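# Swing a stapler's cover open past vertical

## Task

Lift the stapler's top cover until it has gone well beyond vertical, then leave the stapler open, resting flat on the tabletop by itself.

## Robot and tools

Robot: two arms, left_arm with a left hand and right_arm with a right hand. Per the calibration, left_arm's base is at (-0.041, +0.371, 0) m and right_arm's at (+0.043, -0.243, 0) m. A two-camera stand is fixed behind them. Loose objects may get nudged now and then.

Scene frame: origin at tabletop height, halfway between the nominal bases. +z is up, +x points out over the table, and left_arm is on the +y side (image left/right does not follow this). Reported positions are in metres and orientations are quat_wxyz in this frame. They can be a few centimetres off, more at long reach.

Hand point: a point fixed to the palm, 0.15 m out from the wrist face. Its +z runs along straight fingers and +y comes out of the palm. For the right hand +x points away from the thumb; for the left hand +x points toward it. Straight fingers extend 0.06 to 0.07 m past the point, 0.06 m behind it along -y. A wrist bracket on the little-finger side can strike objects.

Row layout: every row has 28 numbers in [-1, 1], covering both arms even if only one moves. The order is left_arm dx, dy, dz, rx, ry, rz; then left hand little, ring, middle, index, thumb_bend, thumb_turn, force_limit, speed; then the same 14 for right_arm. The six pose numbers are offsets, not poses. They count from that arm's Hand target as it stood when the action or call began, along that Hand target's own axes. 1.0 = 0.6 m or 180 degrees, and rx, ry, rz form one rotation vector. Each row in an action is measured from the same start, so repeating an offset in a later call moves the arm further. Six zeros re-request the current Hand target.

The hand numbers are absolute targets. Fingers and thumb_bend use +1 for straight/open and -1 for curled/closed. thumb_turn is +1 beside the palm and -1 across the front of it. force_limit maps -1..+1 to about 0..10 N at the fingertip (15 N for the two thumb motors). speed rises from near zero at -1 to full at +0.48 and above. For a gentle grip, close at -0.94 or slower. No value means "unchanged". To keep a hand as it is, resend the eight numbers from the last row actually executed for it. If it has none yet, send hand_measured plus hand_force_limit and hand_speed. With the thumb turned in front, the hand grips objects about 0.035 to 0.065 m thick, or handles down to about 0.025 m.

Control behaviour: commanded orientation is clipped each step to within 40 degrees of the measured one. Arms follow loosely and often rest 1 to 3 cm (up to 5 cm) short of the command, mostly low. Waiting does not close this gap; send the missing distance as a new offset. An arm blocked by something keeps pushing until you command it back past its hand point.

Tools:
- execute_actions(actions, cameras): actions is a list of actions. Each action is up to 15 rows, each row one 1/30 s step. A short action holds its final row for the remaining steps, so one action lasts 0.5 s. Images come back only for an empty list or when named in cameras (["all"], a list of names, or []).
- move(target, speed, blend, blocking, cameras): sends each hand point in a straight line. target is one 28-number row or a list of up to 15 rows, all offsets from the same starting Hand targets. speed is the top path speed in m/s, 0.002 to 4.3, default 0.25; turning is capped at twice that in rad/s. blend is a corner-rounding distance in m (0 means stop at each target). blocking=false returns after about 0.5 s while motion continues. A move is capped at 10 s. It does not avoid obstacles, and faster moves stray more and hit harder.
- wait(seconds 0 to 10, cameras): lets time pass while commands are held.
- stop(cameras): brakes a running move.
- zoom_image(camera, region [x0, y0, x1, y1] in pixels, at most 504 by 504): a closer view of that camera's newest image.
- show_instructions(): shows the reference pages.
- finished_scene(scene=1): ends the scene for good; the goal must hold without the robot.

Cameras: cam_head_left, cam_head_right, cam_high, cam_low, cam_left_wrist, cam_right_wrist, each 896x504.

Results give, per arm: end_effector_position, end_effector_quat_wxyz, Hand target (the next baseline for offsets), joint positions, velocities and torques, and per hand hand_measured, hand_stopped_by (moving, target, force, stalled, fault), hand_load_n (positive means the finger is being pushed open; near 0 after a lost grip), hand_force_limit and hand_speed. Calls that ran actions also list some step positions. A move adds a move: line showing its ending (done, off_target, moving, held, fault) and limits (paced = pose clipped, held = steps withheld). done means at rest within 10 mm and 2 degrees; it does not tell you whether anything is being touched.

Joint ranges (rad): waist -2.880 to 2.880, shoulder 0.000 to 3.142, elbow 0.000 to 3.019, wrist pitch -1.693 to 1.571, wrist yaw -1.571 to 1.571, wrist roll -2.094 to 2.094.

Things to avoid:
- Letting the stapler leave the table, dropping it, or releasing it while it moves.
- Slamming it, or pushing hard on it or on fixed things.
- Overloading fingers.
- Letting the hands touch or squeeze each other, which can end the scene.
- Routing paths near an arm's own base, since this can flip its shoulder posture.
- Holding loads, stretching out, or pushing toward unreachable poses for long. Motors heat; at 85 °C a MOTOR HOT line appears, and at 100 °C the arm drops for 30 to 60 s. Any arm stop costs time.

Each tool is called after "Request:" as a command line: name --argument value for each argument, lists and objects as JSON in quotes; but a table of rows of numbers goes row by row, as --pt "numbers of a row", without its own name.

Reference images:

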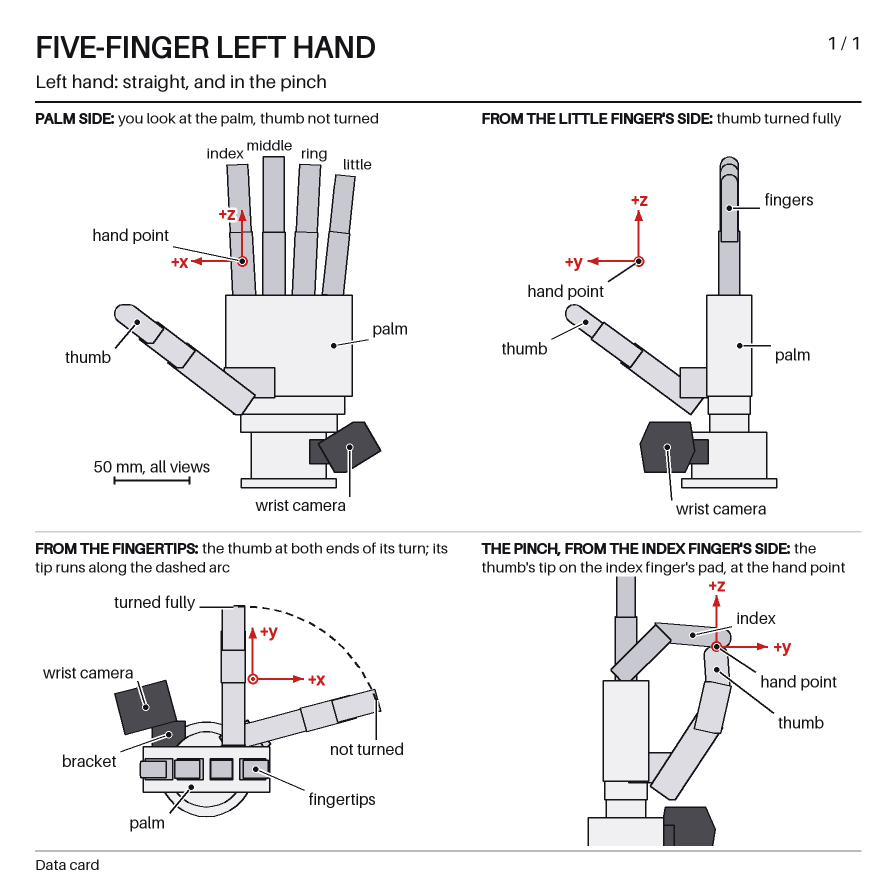

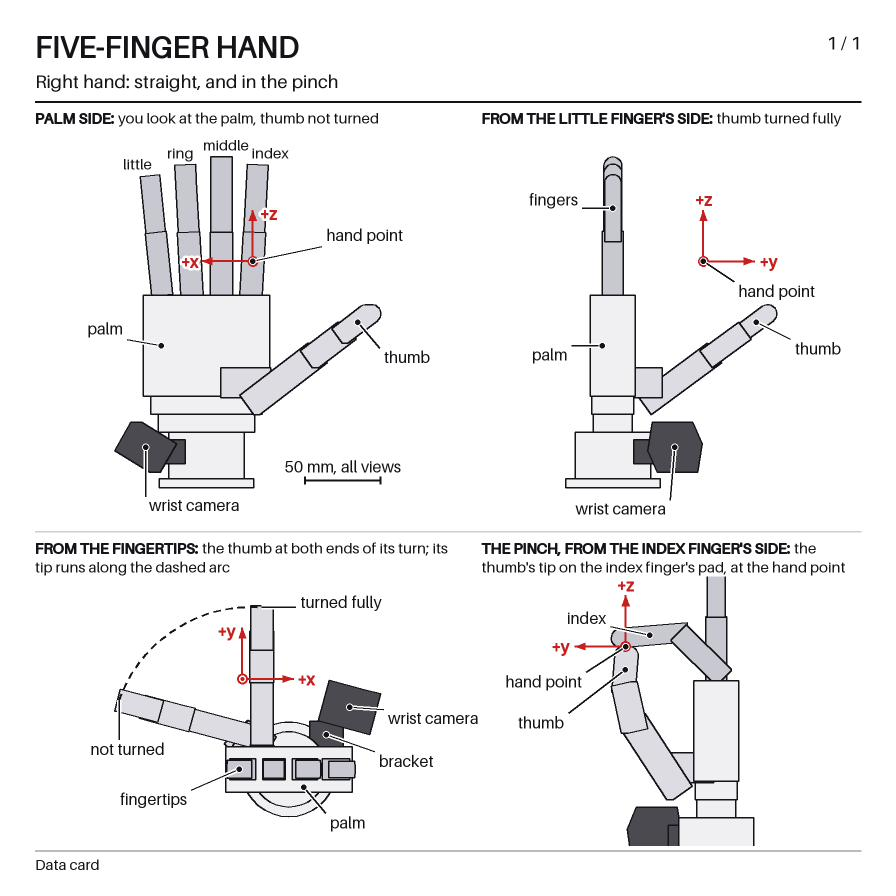

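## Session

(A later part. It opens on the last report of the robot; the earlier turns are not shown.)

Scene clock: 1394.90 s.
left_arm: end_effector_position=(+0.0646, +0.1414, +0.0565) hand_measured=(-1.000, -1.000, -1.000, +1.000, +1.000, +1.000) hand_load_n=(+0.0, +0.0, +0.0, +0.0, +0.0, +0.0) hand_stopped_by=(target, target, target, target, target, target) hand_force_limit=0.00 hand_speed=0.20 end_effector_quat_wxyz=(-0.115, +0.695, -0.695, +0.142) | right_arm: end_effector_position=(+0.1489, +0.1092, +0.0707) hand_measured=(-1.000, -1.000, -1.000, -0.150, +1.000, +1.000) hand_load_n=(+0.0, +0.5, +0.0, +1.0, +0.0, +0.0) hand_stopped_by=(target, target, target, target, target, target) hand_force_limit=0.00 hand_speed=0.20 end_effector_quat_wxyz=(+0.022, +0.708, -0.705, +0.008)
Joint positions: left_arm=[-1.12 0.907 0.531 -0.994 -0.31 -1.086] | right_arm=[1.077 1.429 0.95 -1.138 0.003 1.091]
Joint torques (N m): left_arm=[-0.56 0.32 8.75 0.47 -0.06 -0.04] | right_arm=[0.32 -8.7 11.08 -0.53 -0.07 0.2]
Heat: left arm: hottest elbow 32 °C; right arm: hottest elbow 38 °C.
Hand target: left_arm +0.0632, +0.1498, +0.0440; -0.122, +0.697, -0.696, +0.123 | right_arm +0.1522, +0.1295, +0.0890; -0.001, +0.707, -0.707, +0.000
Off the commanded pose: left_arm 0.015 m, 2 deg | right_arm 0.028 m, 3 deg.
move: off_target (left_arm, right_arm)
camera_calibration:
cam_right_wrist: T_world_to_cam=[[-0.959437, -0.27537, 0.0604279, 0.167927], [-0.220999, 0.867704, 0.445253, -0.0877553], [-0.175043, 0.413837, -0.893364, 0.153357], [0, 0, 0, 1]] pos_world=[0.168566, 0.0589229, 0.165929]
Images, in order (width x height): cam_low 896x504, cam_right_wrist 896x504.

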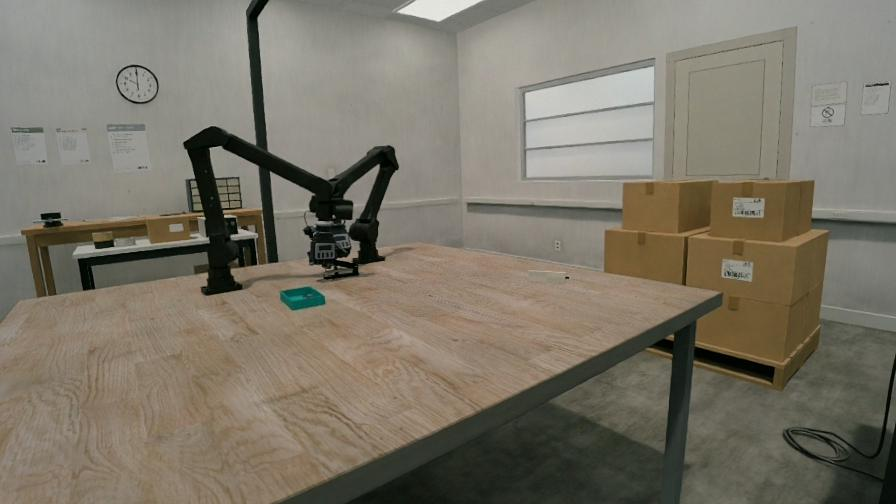

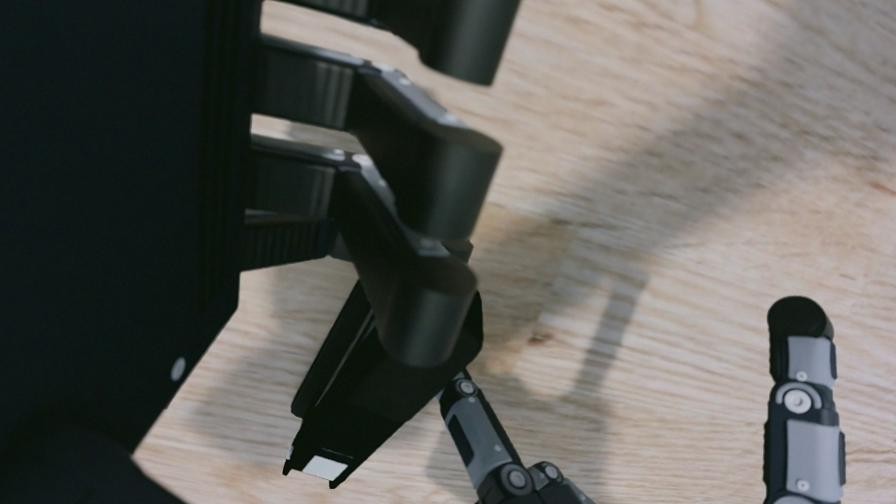

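Request:
move --pt "0 0 0 0 0 0 -1 -1 -1 1 1 1 0 0.2 -0.035 -0.01 -0.045 0 0 0 -1 -1 -1 -0.15 1 1 0 0.2" --pt "0 0 0 0 0 0 -1 -1 -1 1 1 1 0 0.2 -0.0717 -0.0167 -0.075 0 0 0 -1 -1 -1 -0.15 1 1 0 0.2" --speed 0.06 --blend 0.01 --cameras '["all"]'

Request:
zoom_image --camera "cam_low" --region '[310, 190, 410, 290]'

Scene clock: 1412.33 s.
left_arm: end_effector_position=(+0.0636, +0.1461, +0.0504) hand_measured=(-1.000, -1.000, -1.000, +1.000, +1.000, +1.000) hand_load_n=(+0.5, +0.0, +0.0, +0.5, +0.0, +0.0) hand_stopped_by=(target, target, target, target, target, target) hand_force_limit=0.00 hand_speed=0.20 end_effector_quat_wxyz=(-0.119, +0.695, -0.696, +0.134) | right_arm: end_effector_position=(+0.1608, +0.1539, +0.1235) hand_measured=(-1.000, -1.000, -1.000, -0.150, +1.000, +1.000) hand_load_n=(+0.0, +0.0, +0.0, +0.5, +0.0, +0.0) hand_stopped_by=(target, target, target, target, target, target) hand_force_limit=0.00 hand_speed=0.20 end_effector_quat_wxyz=(+0.011, +0.709, -0.705, +0.005)
Joint positions: left_arm=[-1.117 0.915 0.521 -0.992 -0.312 -1.086] | right_arm=[1.101 1.472 1.146 -1.269 0.003 1.114]
Joint torques (N m): left_arm=[-1.03 -0.32 9.63 0.83 -0.05 -0.02] | right_arm=[0.03 -7.65 11.73 -0.34 -0.11 0.17]
Heat: left arm: hottest elbow 32 °C; right arm: hottest elbow 39 °C.
Hand target: left_arm +0.0633, +0.1498, +0.0440; -0.122, +0.697, -0.696, +0.123 | right_arm +0.1622, +0.1725, +0.1342; -0.001, +0.707, -0.707, +0.000
Off the commanded pose: left_arm 0.007 m, 1 deg | right_arm 0.021 m, 1 deg.
move: off_target (right_arm)
camera_calibration:
cam_left_wrist: T_world_to_cam=[[0.907553, -0.283423, 0.309868, -0.0281545], [-0.39582, -0.823809, 0.40579, 0.127115], [0.140262, -0.490928, -0.859835, 0.219312], [0, 0, 0, 1]] pos_world=[0.0451051, 0.204405, 0.145715]
cam_right_wrist: T_world_to_cam=[[-0.959689, -0.27747, 0.0448096, 0.190738], [-0.226797, 0.858654, 0.459649, -0.146824], [-0.166015, 0.430957, -0.886969, 0.179173], [0, 0, 0, 1]] pos_world=[0.179495, 0.101779, 0.217861]

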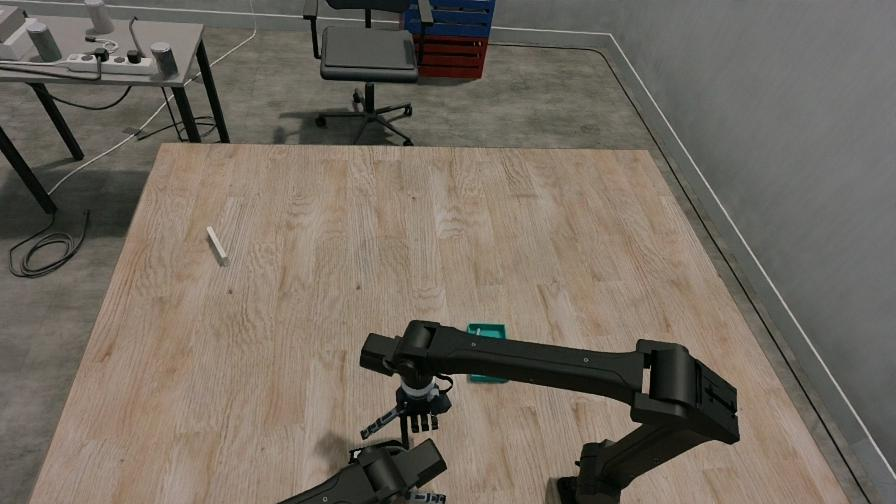

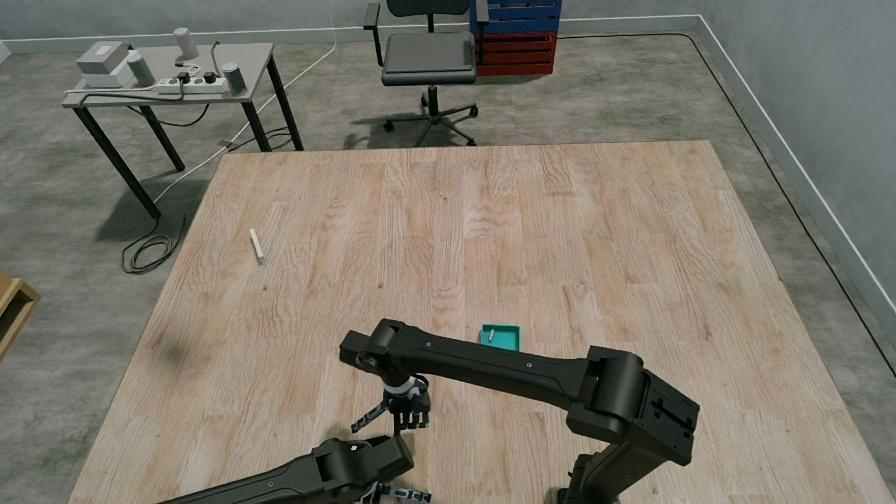

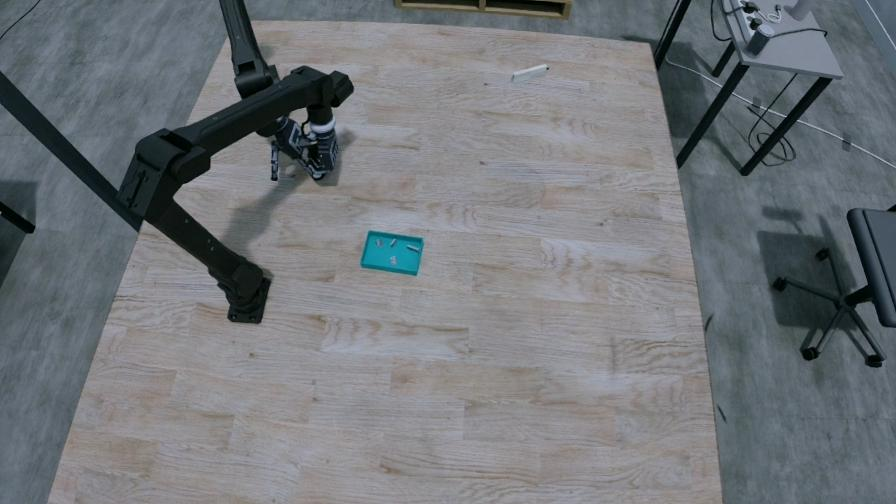

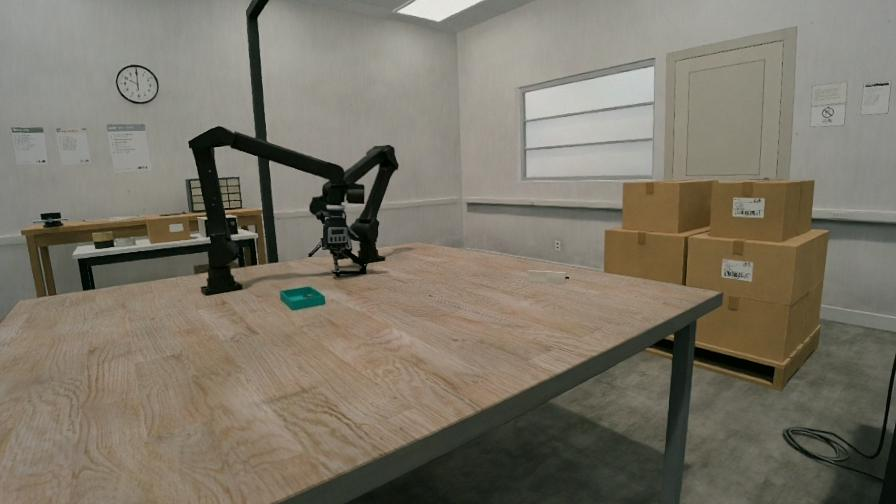

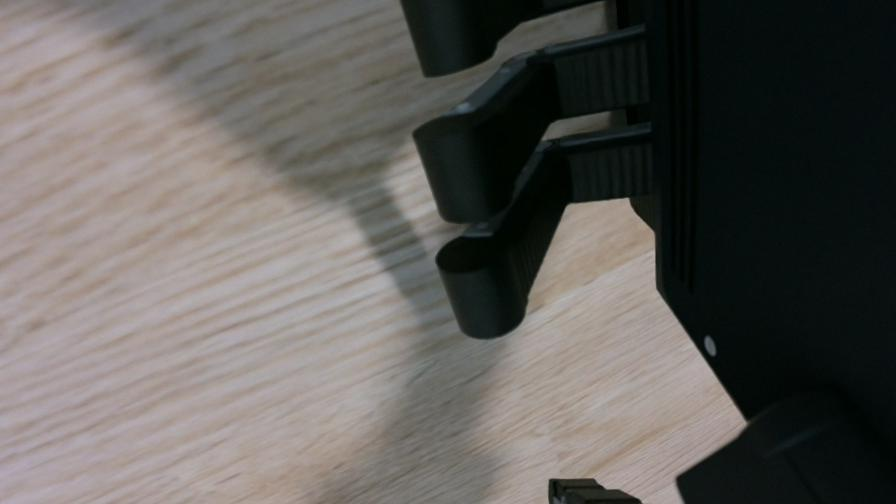

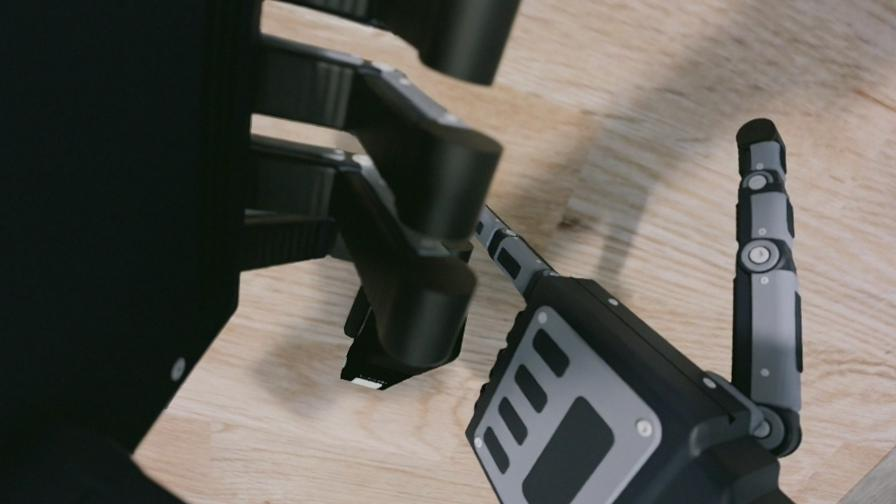

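Scaled by 5.040 from the camera's 896x504 image, which has a finer 1280x720 frame.

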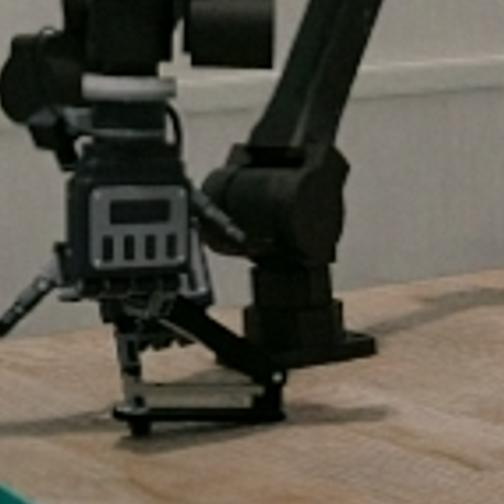

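Request:
zoom_image --camera "cam_right_wrist" --region '[300, 180, 620, 440]'

Request:
zoom_image --camera "cam_low" --region '[320, 240, 376, 290]'

Request:
zoom_image --camera "cam_high" --region '[250, 90, 370, 210]'

Scaled by 1.575 from the camera's 896x504 image, which has a finer 1280x720 frame.

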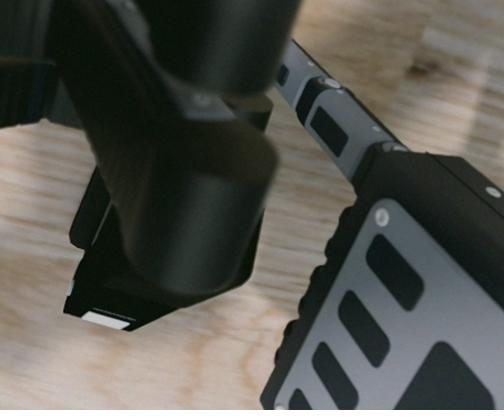

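Scaled by 9.000 from the camera's 896x504 image, which has a finer 1280x720 frame.

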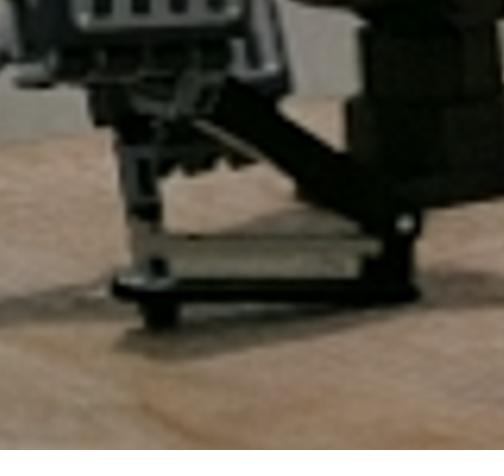

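Scaled by 4.200 from the camera's 896x504 image, which has a finer 1280x720 frame.

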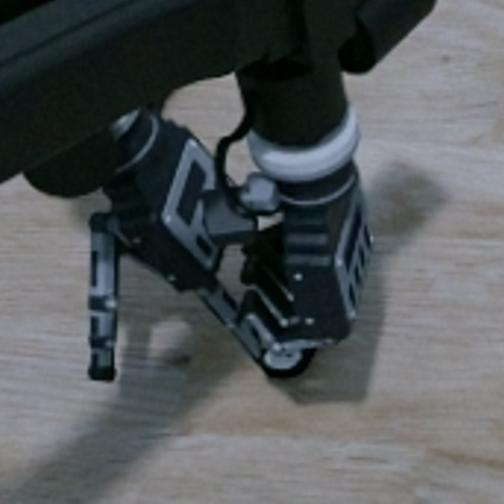

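Request:
move --pt "0 0.003 -0.09 0 0 0 -1 -1 -1 1 1 1 0 0.2 0 0 0 0 0 0 -1 -1 -1 -0.15 1 1 0 0.2" --pt "0 0.003 -0.09 0 0 0 -1 -1 -1 1 1 1 0 0.2 0 0 0.055 0 0 0 -1 -1 -1 -0.15 1 1 0 0.2" --speed 0.06 --cameras '["cam_high","cam_low","cam_left_wrist","cam_right_wrist"]'

Request:
zoom_image --camera "cam_low" --region '[310, 220, 380, 290]'

Request:
zoom_image --camera "cam_high" --region '[250, 90, 370, 210]'

Scene clock: 1471.80 s.
left_arm: end_effector_position=(+0.0383, +0.1650, +0.0737) hand_measured=(-1.000, -1.000, -1.000, +1.000, +1.000, +1.000) hand_load_n=(+0.0, +0.0, +0.0, +0.0, -0.5, +0.0) hand_stopped_by=(target, target, target, target, target, target) hand_force_limit=0.00 hand_speed=0.20 end_effector_quat_wxyz=(-0.130, +0.695, -0.700, +0.100) | right_arm: end_effector_position=(+0.1657, +0.1641, +0.1063) hand_measured=(-1.000, -1.000, -1.000, -0.150, +1.000, +1.000) hand_load_n=(+0.0, +0.0, +0.0, +0.0, +0.0, +0.0) hand_stopped_by=(target, target, target, target, target, target) hand_force_limit=0.00 hand_speed=0.20 end_effector_quat_wxyz=(+0.001, +0.709, -0.705, +0.002)
Joint positions: left_arm=[-1.189 0.86 0.568 -1.193 -0.319 -1.165] | right_arm=[1.101 1.502 1.132 -1.204 0.003 1.114]
Joint torques (N m): left_arm=[-2.9 -2.14 14.27 0.03 -0.26 -0.15] | right_arm=[0.32 -8.41 8.23 0.61 -0.07 0.16]
Heat: left arm: hottest elbow 33 °C; right arm: hottest elbow 42 °C.
Hand target: left_arm +0.0431, +0.1499, +0.0941; -0.122, +0.697, -0.696, +0.123 | right_arm +0.1623, +0.1726, +0.1012; -0.001, +0.707, -0.707, +0.000
Off the commanded pose: left_arm 0.026 m, 3 deg | right_arm 0.010 m, 0 deg.
move: off_target (left_arm)
camera_calibration:
cam_left_wrist: T_world_to_cam=[[0.918484, -0.29779, 0.260207, -0.00150195], [-0.378997, -0.850718, 0.364199, 0.130135], [0.112908, -0.433128, -0.894232, 0.246348], [0, 0, 0, 1]] pos_world=[0.0228853, 0.216961, 0.173288]
cam_right_wrist: T_world_to_cam=[[-0.960024, -0.278219, 0.0307865, 0.200795], [-0.231097, 0.849838, 0.473676, -0.14593], [-0.15795, 0.447626, -0.880161, 0.155597], [0, 0, 0, 1]] pos_world=[0.18362, 0.110233, 0.199892]
Images, in order (width x height): cam_high 896x504, cam_low 896x504, cam_left_wrist 896x504, cam_right_wrist 896x504.

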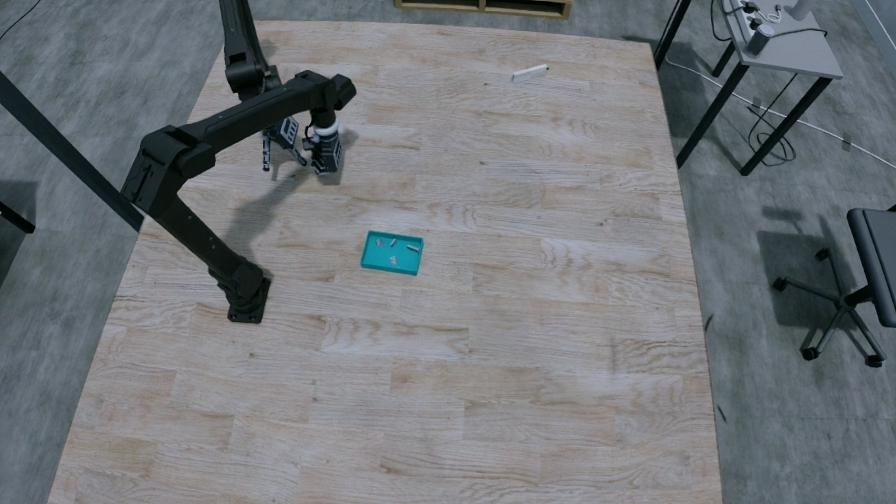

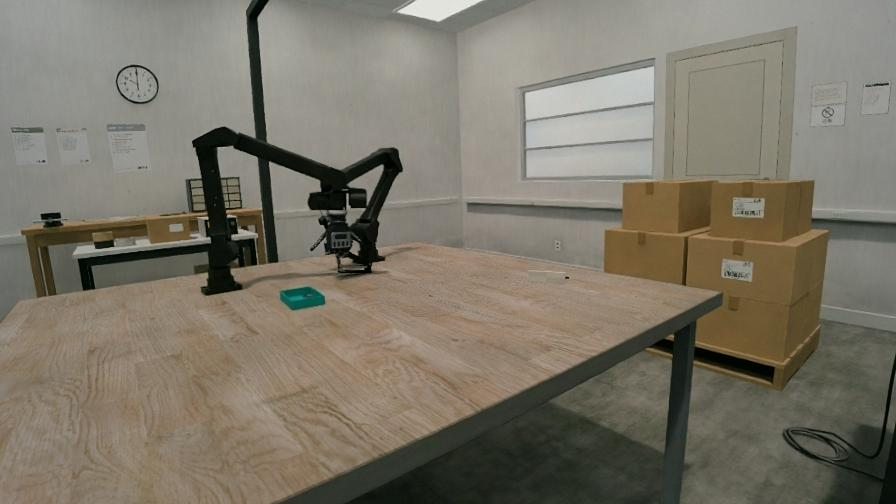

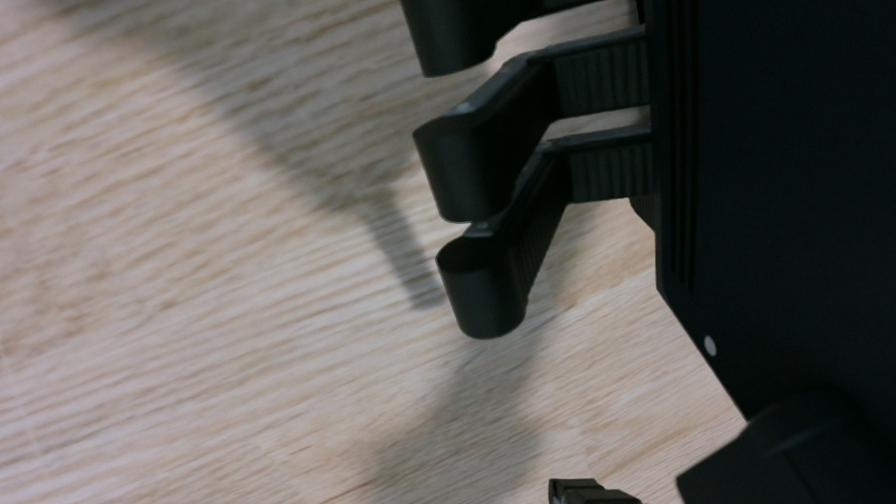

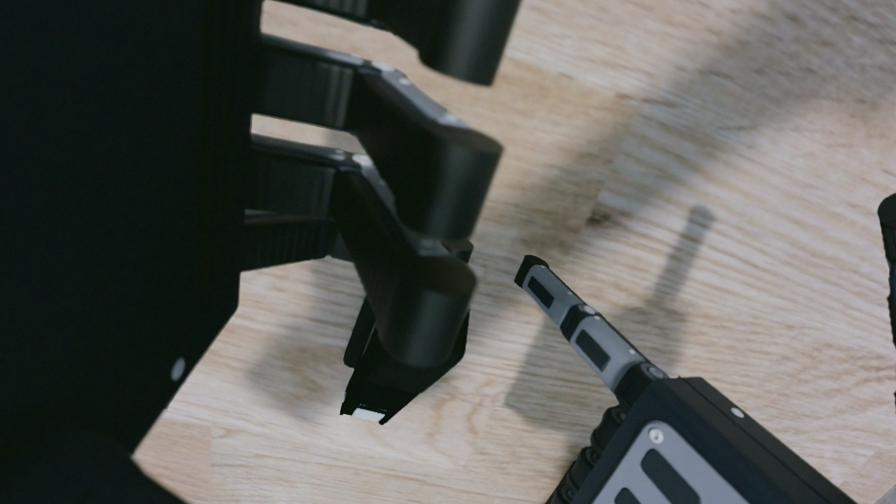

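Scaled by 7.200 from the camera's 896x504 image, which has a finer 1280x720 frame.

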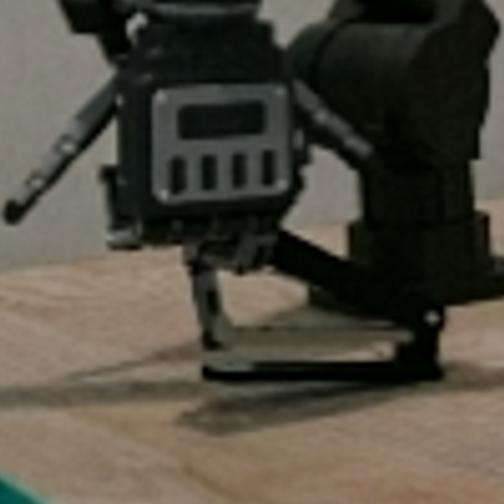

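Scaled by 4.200 from the camera's 896x504 image, which has a finer 1280x720 frame.

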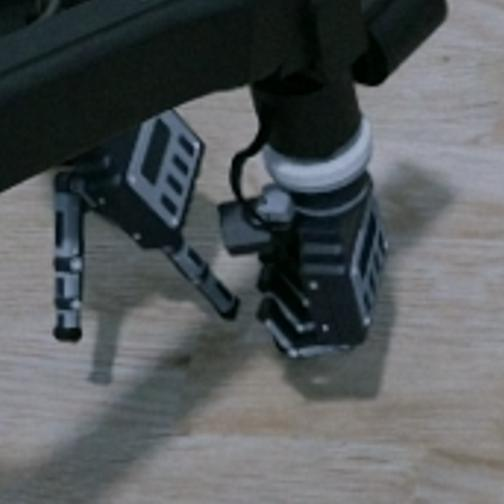

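Request:
zoom_image --camera "cam_right_wrist" --region '[300, 220, 560, 440]'

Request:
zoom_image --camera "cam_low" --region '[325, 240, 381, 290]'

Scaled by 1.938 from the camera's 896x504 image, which has a finer 1280x720 frame.

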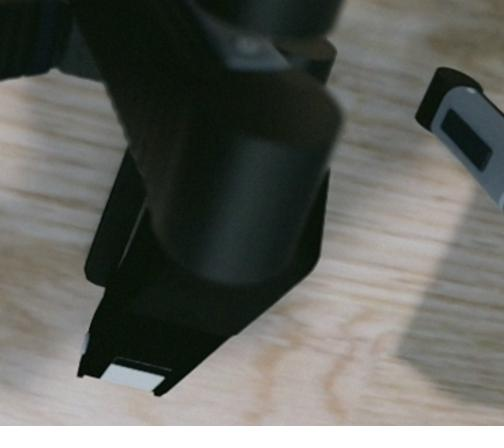

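Scaled by 9.000 from the camera's 896x504 image, which has a finer 1280x720 frame.

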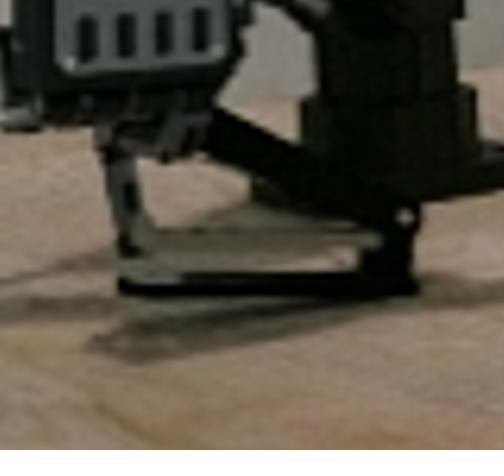

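Request:
move --target '[-0.05,-0.0223,0.0117,0,0,0,-1,-1,-1,1,1,1,0,0.2,0,0,0,0,0,0,-1,-1,-1,-0.15,1,1,0,0.2]' --speed 0.06 --cameras '["cam_high","cam_low","cam_left_wrist","cam_right_wrist"]'

Request:
zoom_image --camera "cam_low" --region '[310, 220, 380, 290]'

Request:
zoom_image --camera "cam_left_wrist" --region '[480, 0, 700, 260]'

Scene clock: 1548.80 s.
left_arm: end_effector_position=(+0.0577, +0.1781, +0.0891) hand_measured=(-1.000, -1.000, -1.000, +1.000, +1.000, +1.000) hand_load_n=(+0.0, +0.0, +0.0, +0.0, +0.0, +0.0) hand_stopped_by=(target, target, target, target, target, target) hand_force_limit=0.00 hand_speed=0.20 end_effector_quat_wxyz=(-0.124, +0.696, -0.696, +0.121) | right_arm: end_effector_position=(+0.1657, +0.1641, +0.1063) hand_measured=(-1.000, -1.000, -1.000, -0.150, +1.000, +1.000) hand_load_n=(+0.0, +0.0, +0.0, +0.0, +0.0, +0.0) hand_stopped_by=(target, target, target, target, target, target) hand_force_limit=0.00 hand_speed=0.20 end_effector_quat_wxyz=(+0.001, +0.709, -0.705, +0.002)
Joint positions: left_arm=[-1.071 0.776 0.568 -1.193 -0.306 -1.043] | right_arm=[1.101 1.502 1.132 -1.204 0.003 1.114]
Joint torques (N m): left_arm=[-1.55 -1.38 10.7 0.08 0.07 0.09] | right_arm=[0.79 -8.23 8.31 0.65 -0.08 0.16]
Heat: left arm: hottest elbow 43 °C; right arm: hottest elbow 37 °C.
Hand target: left_arm +0.0581, +0.1799, +0.0920; -0.122, +0.697, -0.696, +0.123 | right_arm +0.1623, +0.1725, +0.1012; -0.001, +0.707, -0.707, +0.000
Off the commanded pose: left_arm 0.003 m, 0 deg | right_arm 0.010 m, 0 deg.
move: done
camera_calibration:
cam_left_wrist: T_world_to_cam=[[0.912553, -0.286383, 0.291946, -0.0239529], [-0.386956, -0.835658, 0.389797, 0.138436], [0.132336, -0.46868, -0.873399, 0.26693], [0, 0, 0, 1]] pos_world=[0.0401026, 0.23393, 0.186167]
cam_right_wrist: T_world_to_cam=[[-0.960024, -0.278219, 0.0307865, 0.200795], [-0.231097, 0.849838, 0.473676, -0.14593], [-0.15795, 0.447626, -0.880161, 0.155597], [0, 0, 0, 1]] pos_world=[0.18362, 0.110233, 0.199892]
Images, in order (width x height): cam_high 896x504, cam_low 896x504, cam_left_wrist 896x504, cam_right_wrist 896x504.

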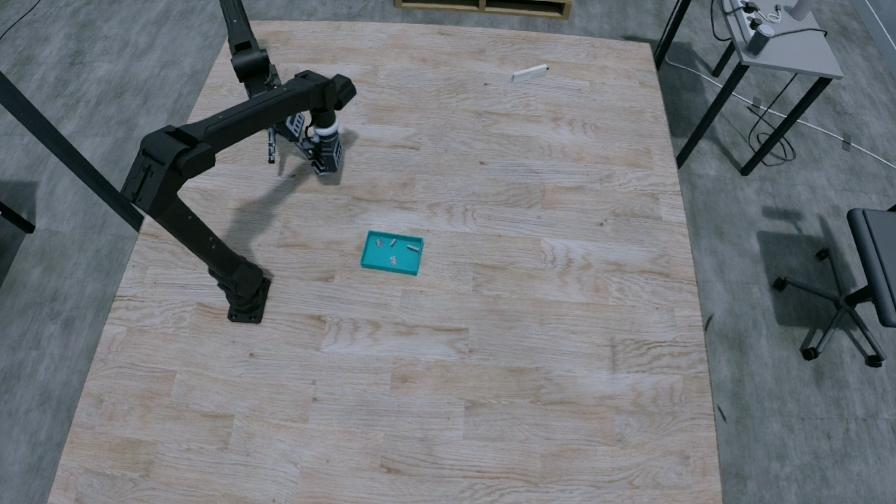

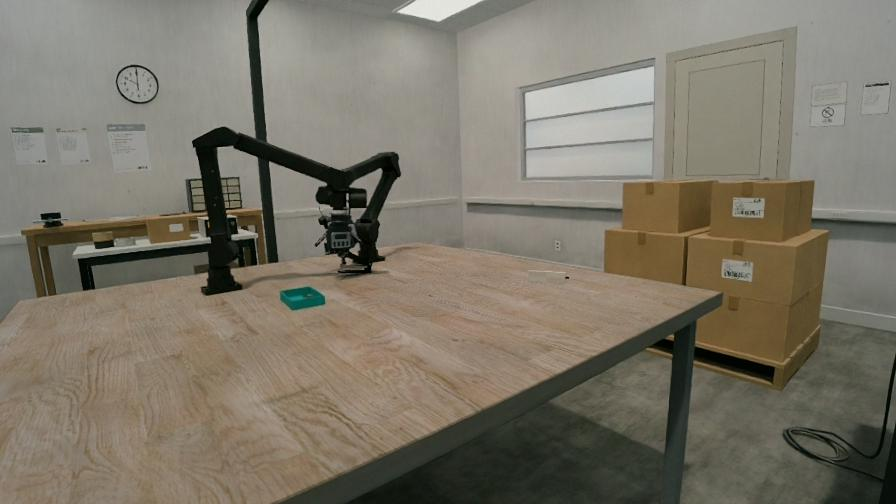

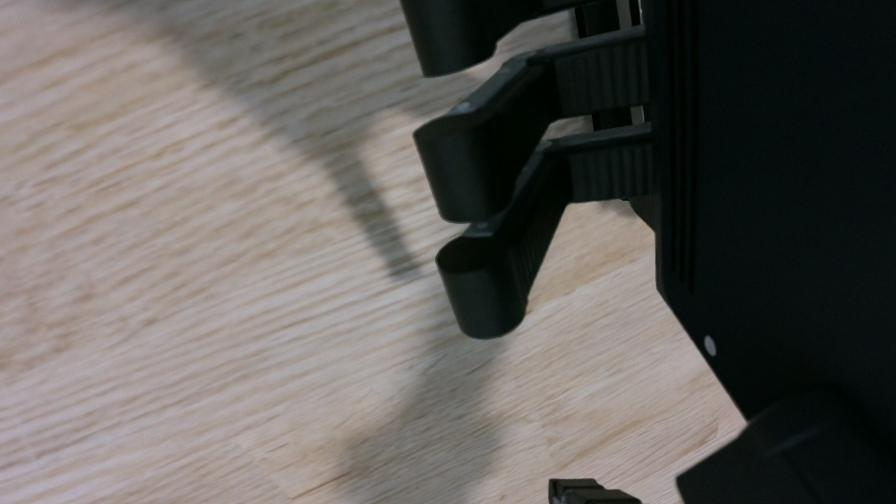

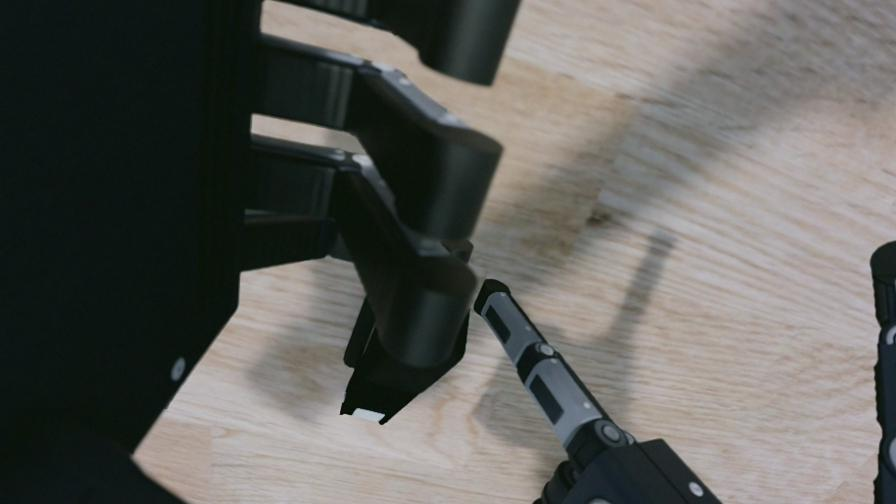

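Scaled by 7.200 from the camera's 896x504 image, which has a finer 1280x720 frame.

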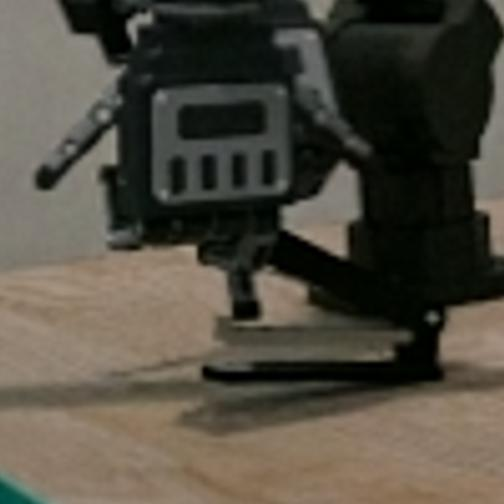

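Scaled by 1.938 from the camera's 896x504 image, which has a finer 1280x720 frame.

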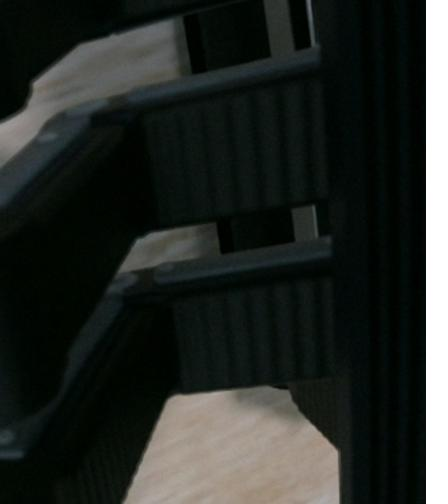

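Request:
move --target '[0,0,0,0,0,0,-1,-1,-1,1,1,1,0,0.2,0,0,0.045,0,0,0,-1,-1,-1,-0.15,1,1,0,0.2]' --speed 0.06 --cameras '["cam_high","cam_low","cam_left_wrist","cam_right_wrist"]'

Request:
zoom_image --camera "cam_low" --region '[310, 220, 380, 290]'

Request:
zoom_image --camera "cam_left_wrist" --region '[480, 0, 700, 260]'

Scene clock: 1587.93 s.
left_arm: end_effector_position=(+0.0577, +0.1782, +0.0891) hand_measured=(-1.000, -1.000, -1.000, +1.000, +1.000, +1.000) hand_load_n=(+0.0, +0.0, +0.0, +0.0, +0.0, +0.0) hand_stopped_by=(target, target, target, target, target, target) hand_force_limit=0.00 hand_speed=0.20 end_effector_quat_wxyz=(-0.124, +0.696, -0.697, +0.121) | right_arm: end_effector_position=(+0.1654, +0.1635, +0.0776) hand_measured=(-1.000, -1.000, -1.000, -0.150, +1.000, +1.000) hand_load_n=(+0.0, +0.0, +0.0, +0.5, +0.0, +0.0) hand_stopped_by=(target, target, target, target, target, target) hand_force_limit=0.00 hand_speed=0.20 end_effector_quat_wxyz=(+0.004, +0.709, -0.705, +0.003)
Joint positions: left_arm=[-1.071 0.776 0.568 -1.193 -0.306 -1.042] | right_arm=[1.101 1.535 1.087 -1.131 0.003 1.114]
Joint torques (N m): left_arm=[-0.5 -1.9 10.92 0.16 0.06 0] | right_arm=[1.03 -9.17 8.21 0.57 -0.07 0.18]
Heat: left arm: hottest elbow 40 °C; right arm: hottest elbow 36 °C.
Hand target: left_arm +0.0581, +0.1799, +0.0920; -0.122, +0.696, -0.696, +0.123 | right_arm +0.1623, +0.1725, +0.0741; +0.000, +0.707, -0.707, +0.000
Off the commanded pose: left_arm 0.003 m, 0 deg | right_arm 0.010 m, 1 deg.
move: done
camera_calibration:
cam_left_wrist: T_world_to_cam=[[0.912348, -0.287136, 0.291845, -0.0237204], [-0.38757, -0.835452, 0.389628, 0.138526], [0.131946, -0.468587, -0.873508, 0.26699], [0, 0, 0, 1]] pos_world=[0.0401016, 0.234029, 0.186167]
cam_right_wrist: T_world_to_cam=[[-0.959956, -0.278066, 0.0341051, 0.200914], [-0.230074, 0.851963, 0.470345, -0.132121], [-0.159843, 0.443664, -0.881823, 0.131653], [0, 0, 0, 1]] pos_world=[0.183514, 0.11002, 0.171385]
Images, in order (width x height): cam_high 896x504, cam_low 896x504, cam_left_wrist 896x504, cam_right_wrist 896x504.

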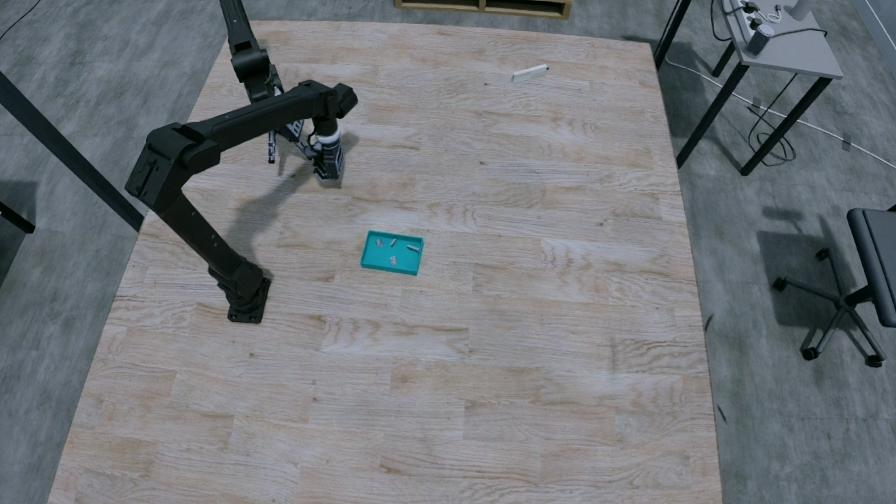

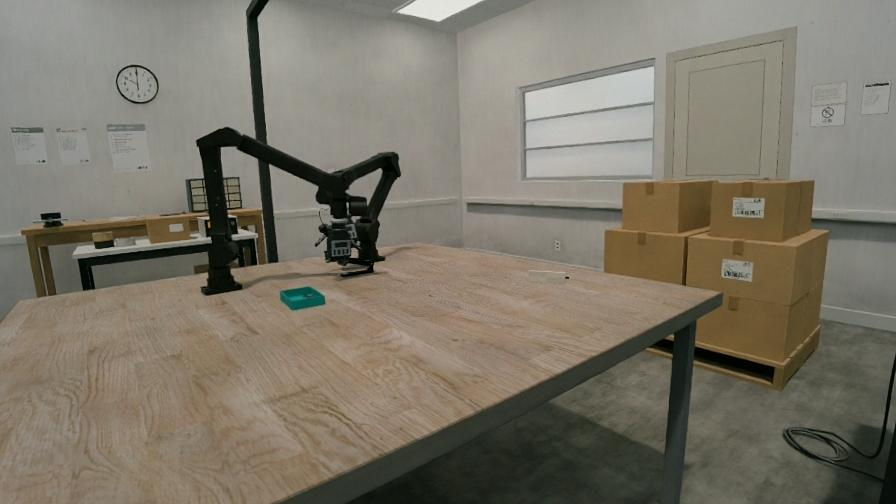

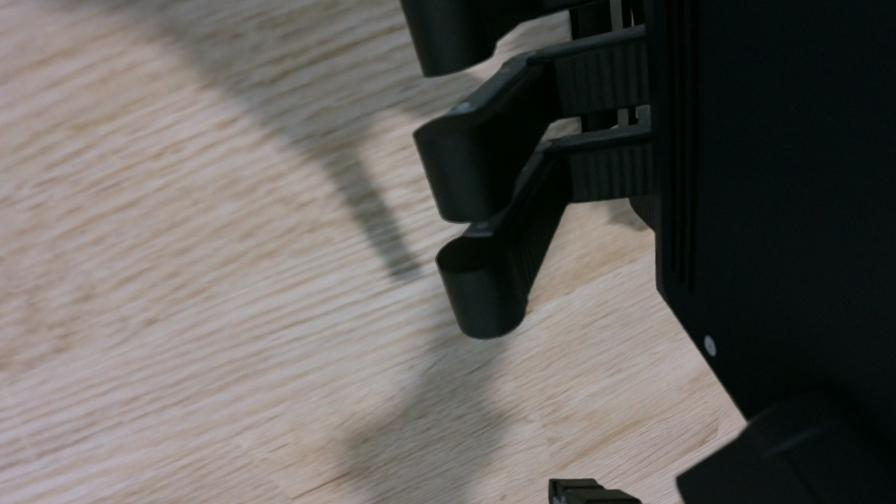

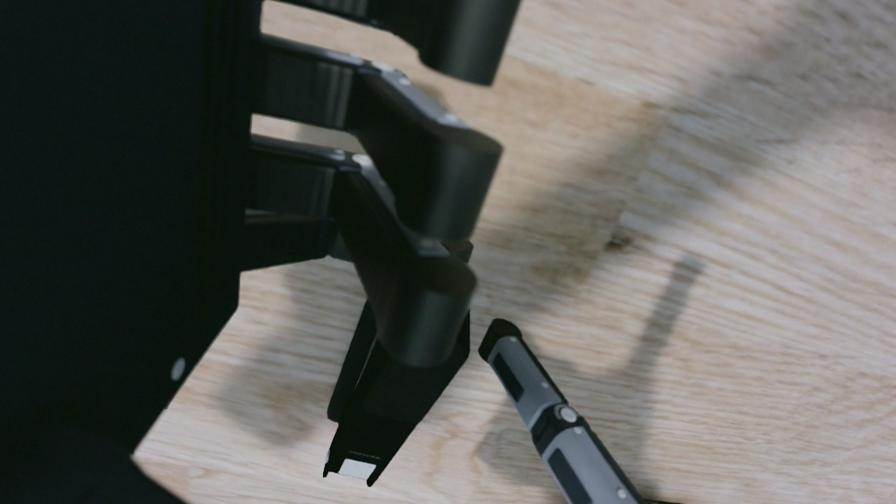

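Scaled by 7.200 from the camera's 896x504 image, which has a finer 1280x720 frame.

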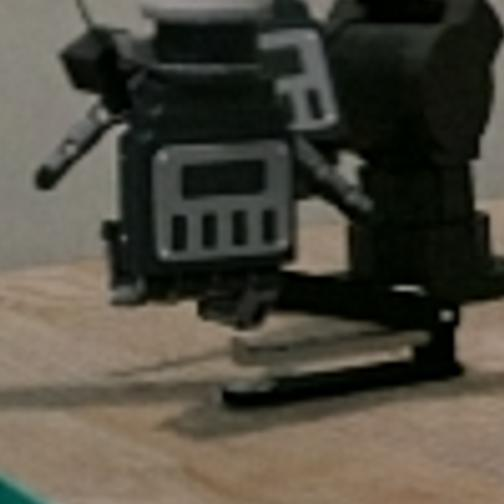

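Scaled by 1.938 from the camera's 896x504 image, which has a finer 1280x720 frame.

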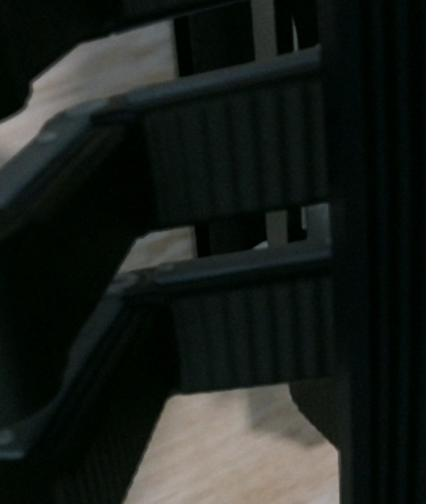

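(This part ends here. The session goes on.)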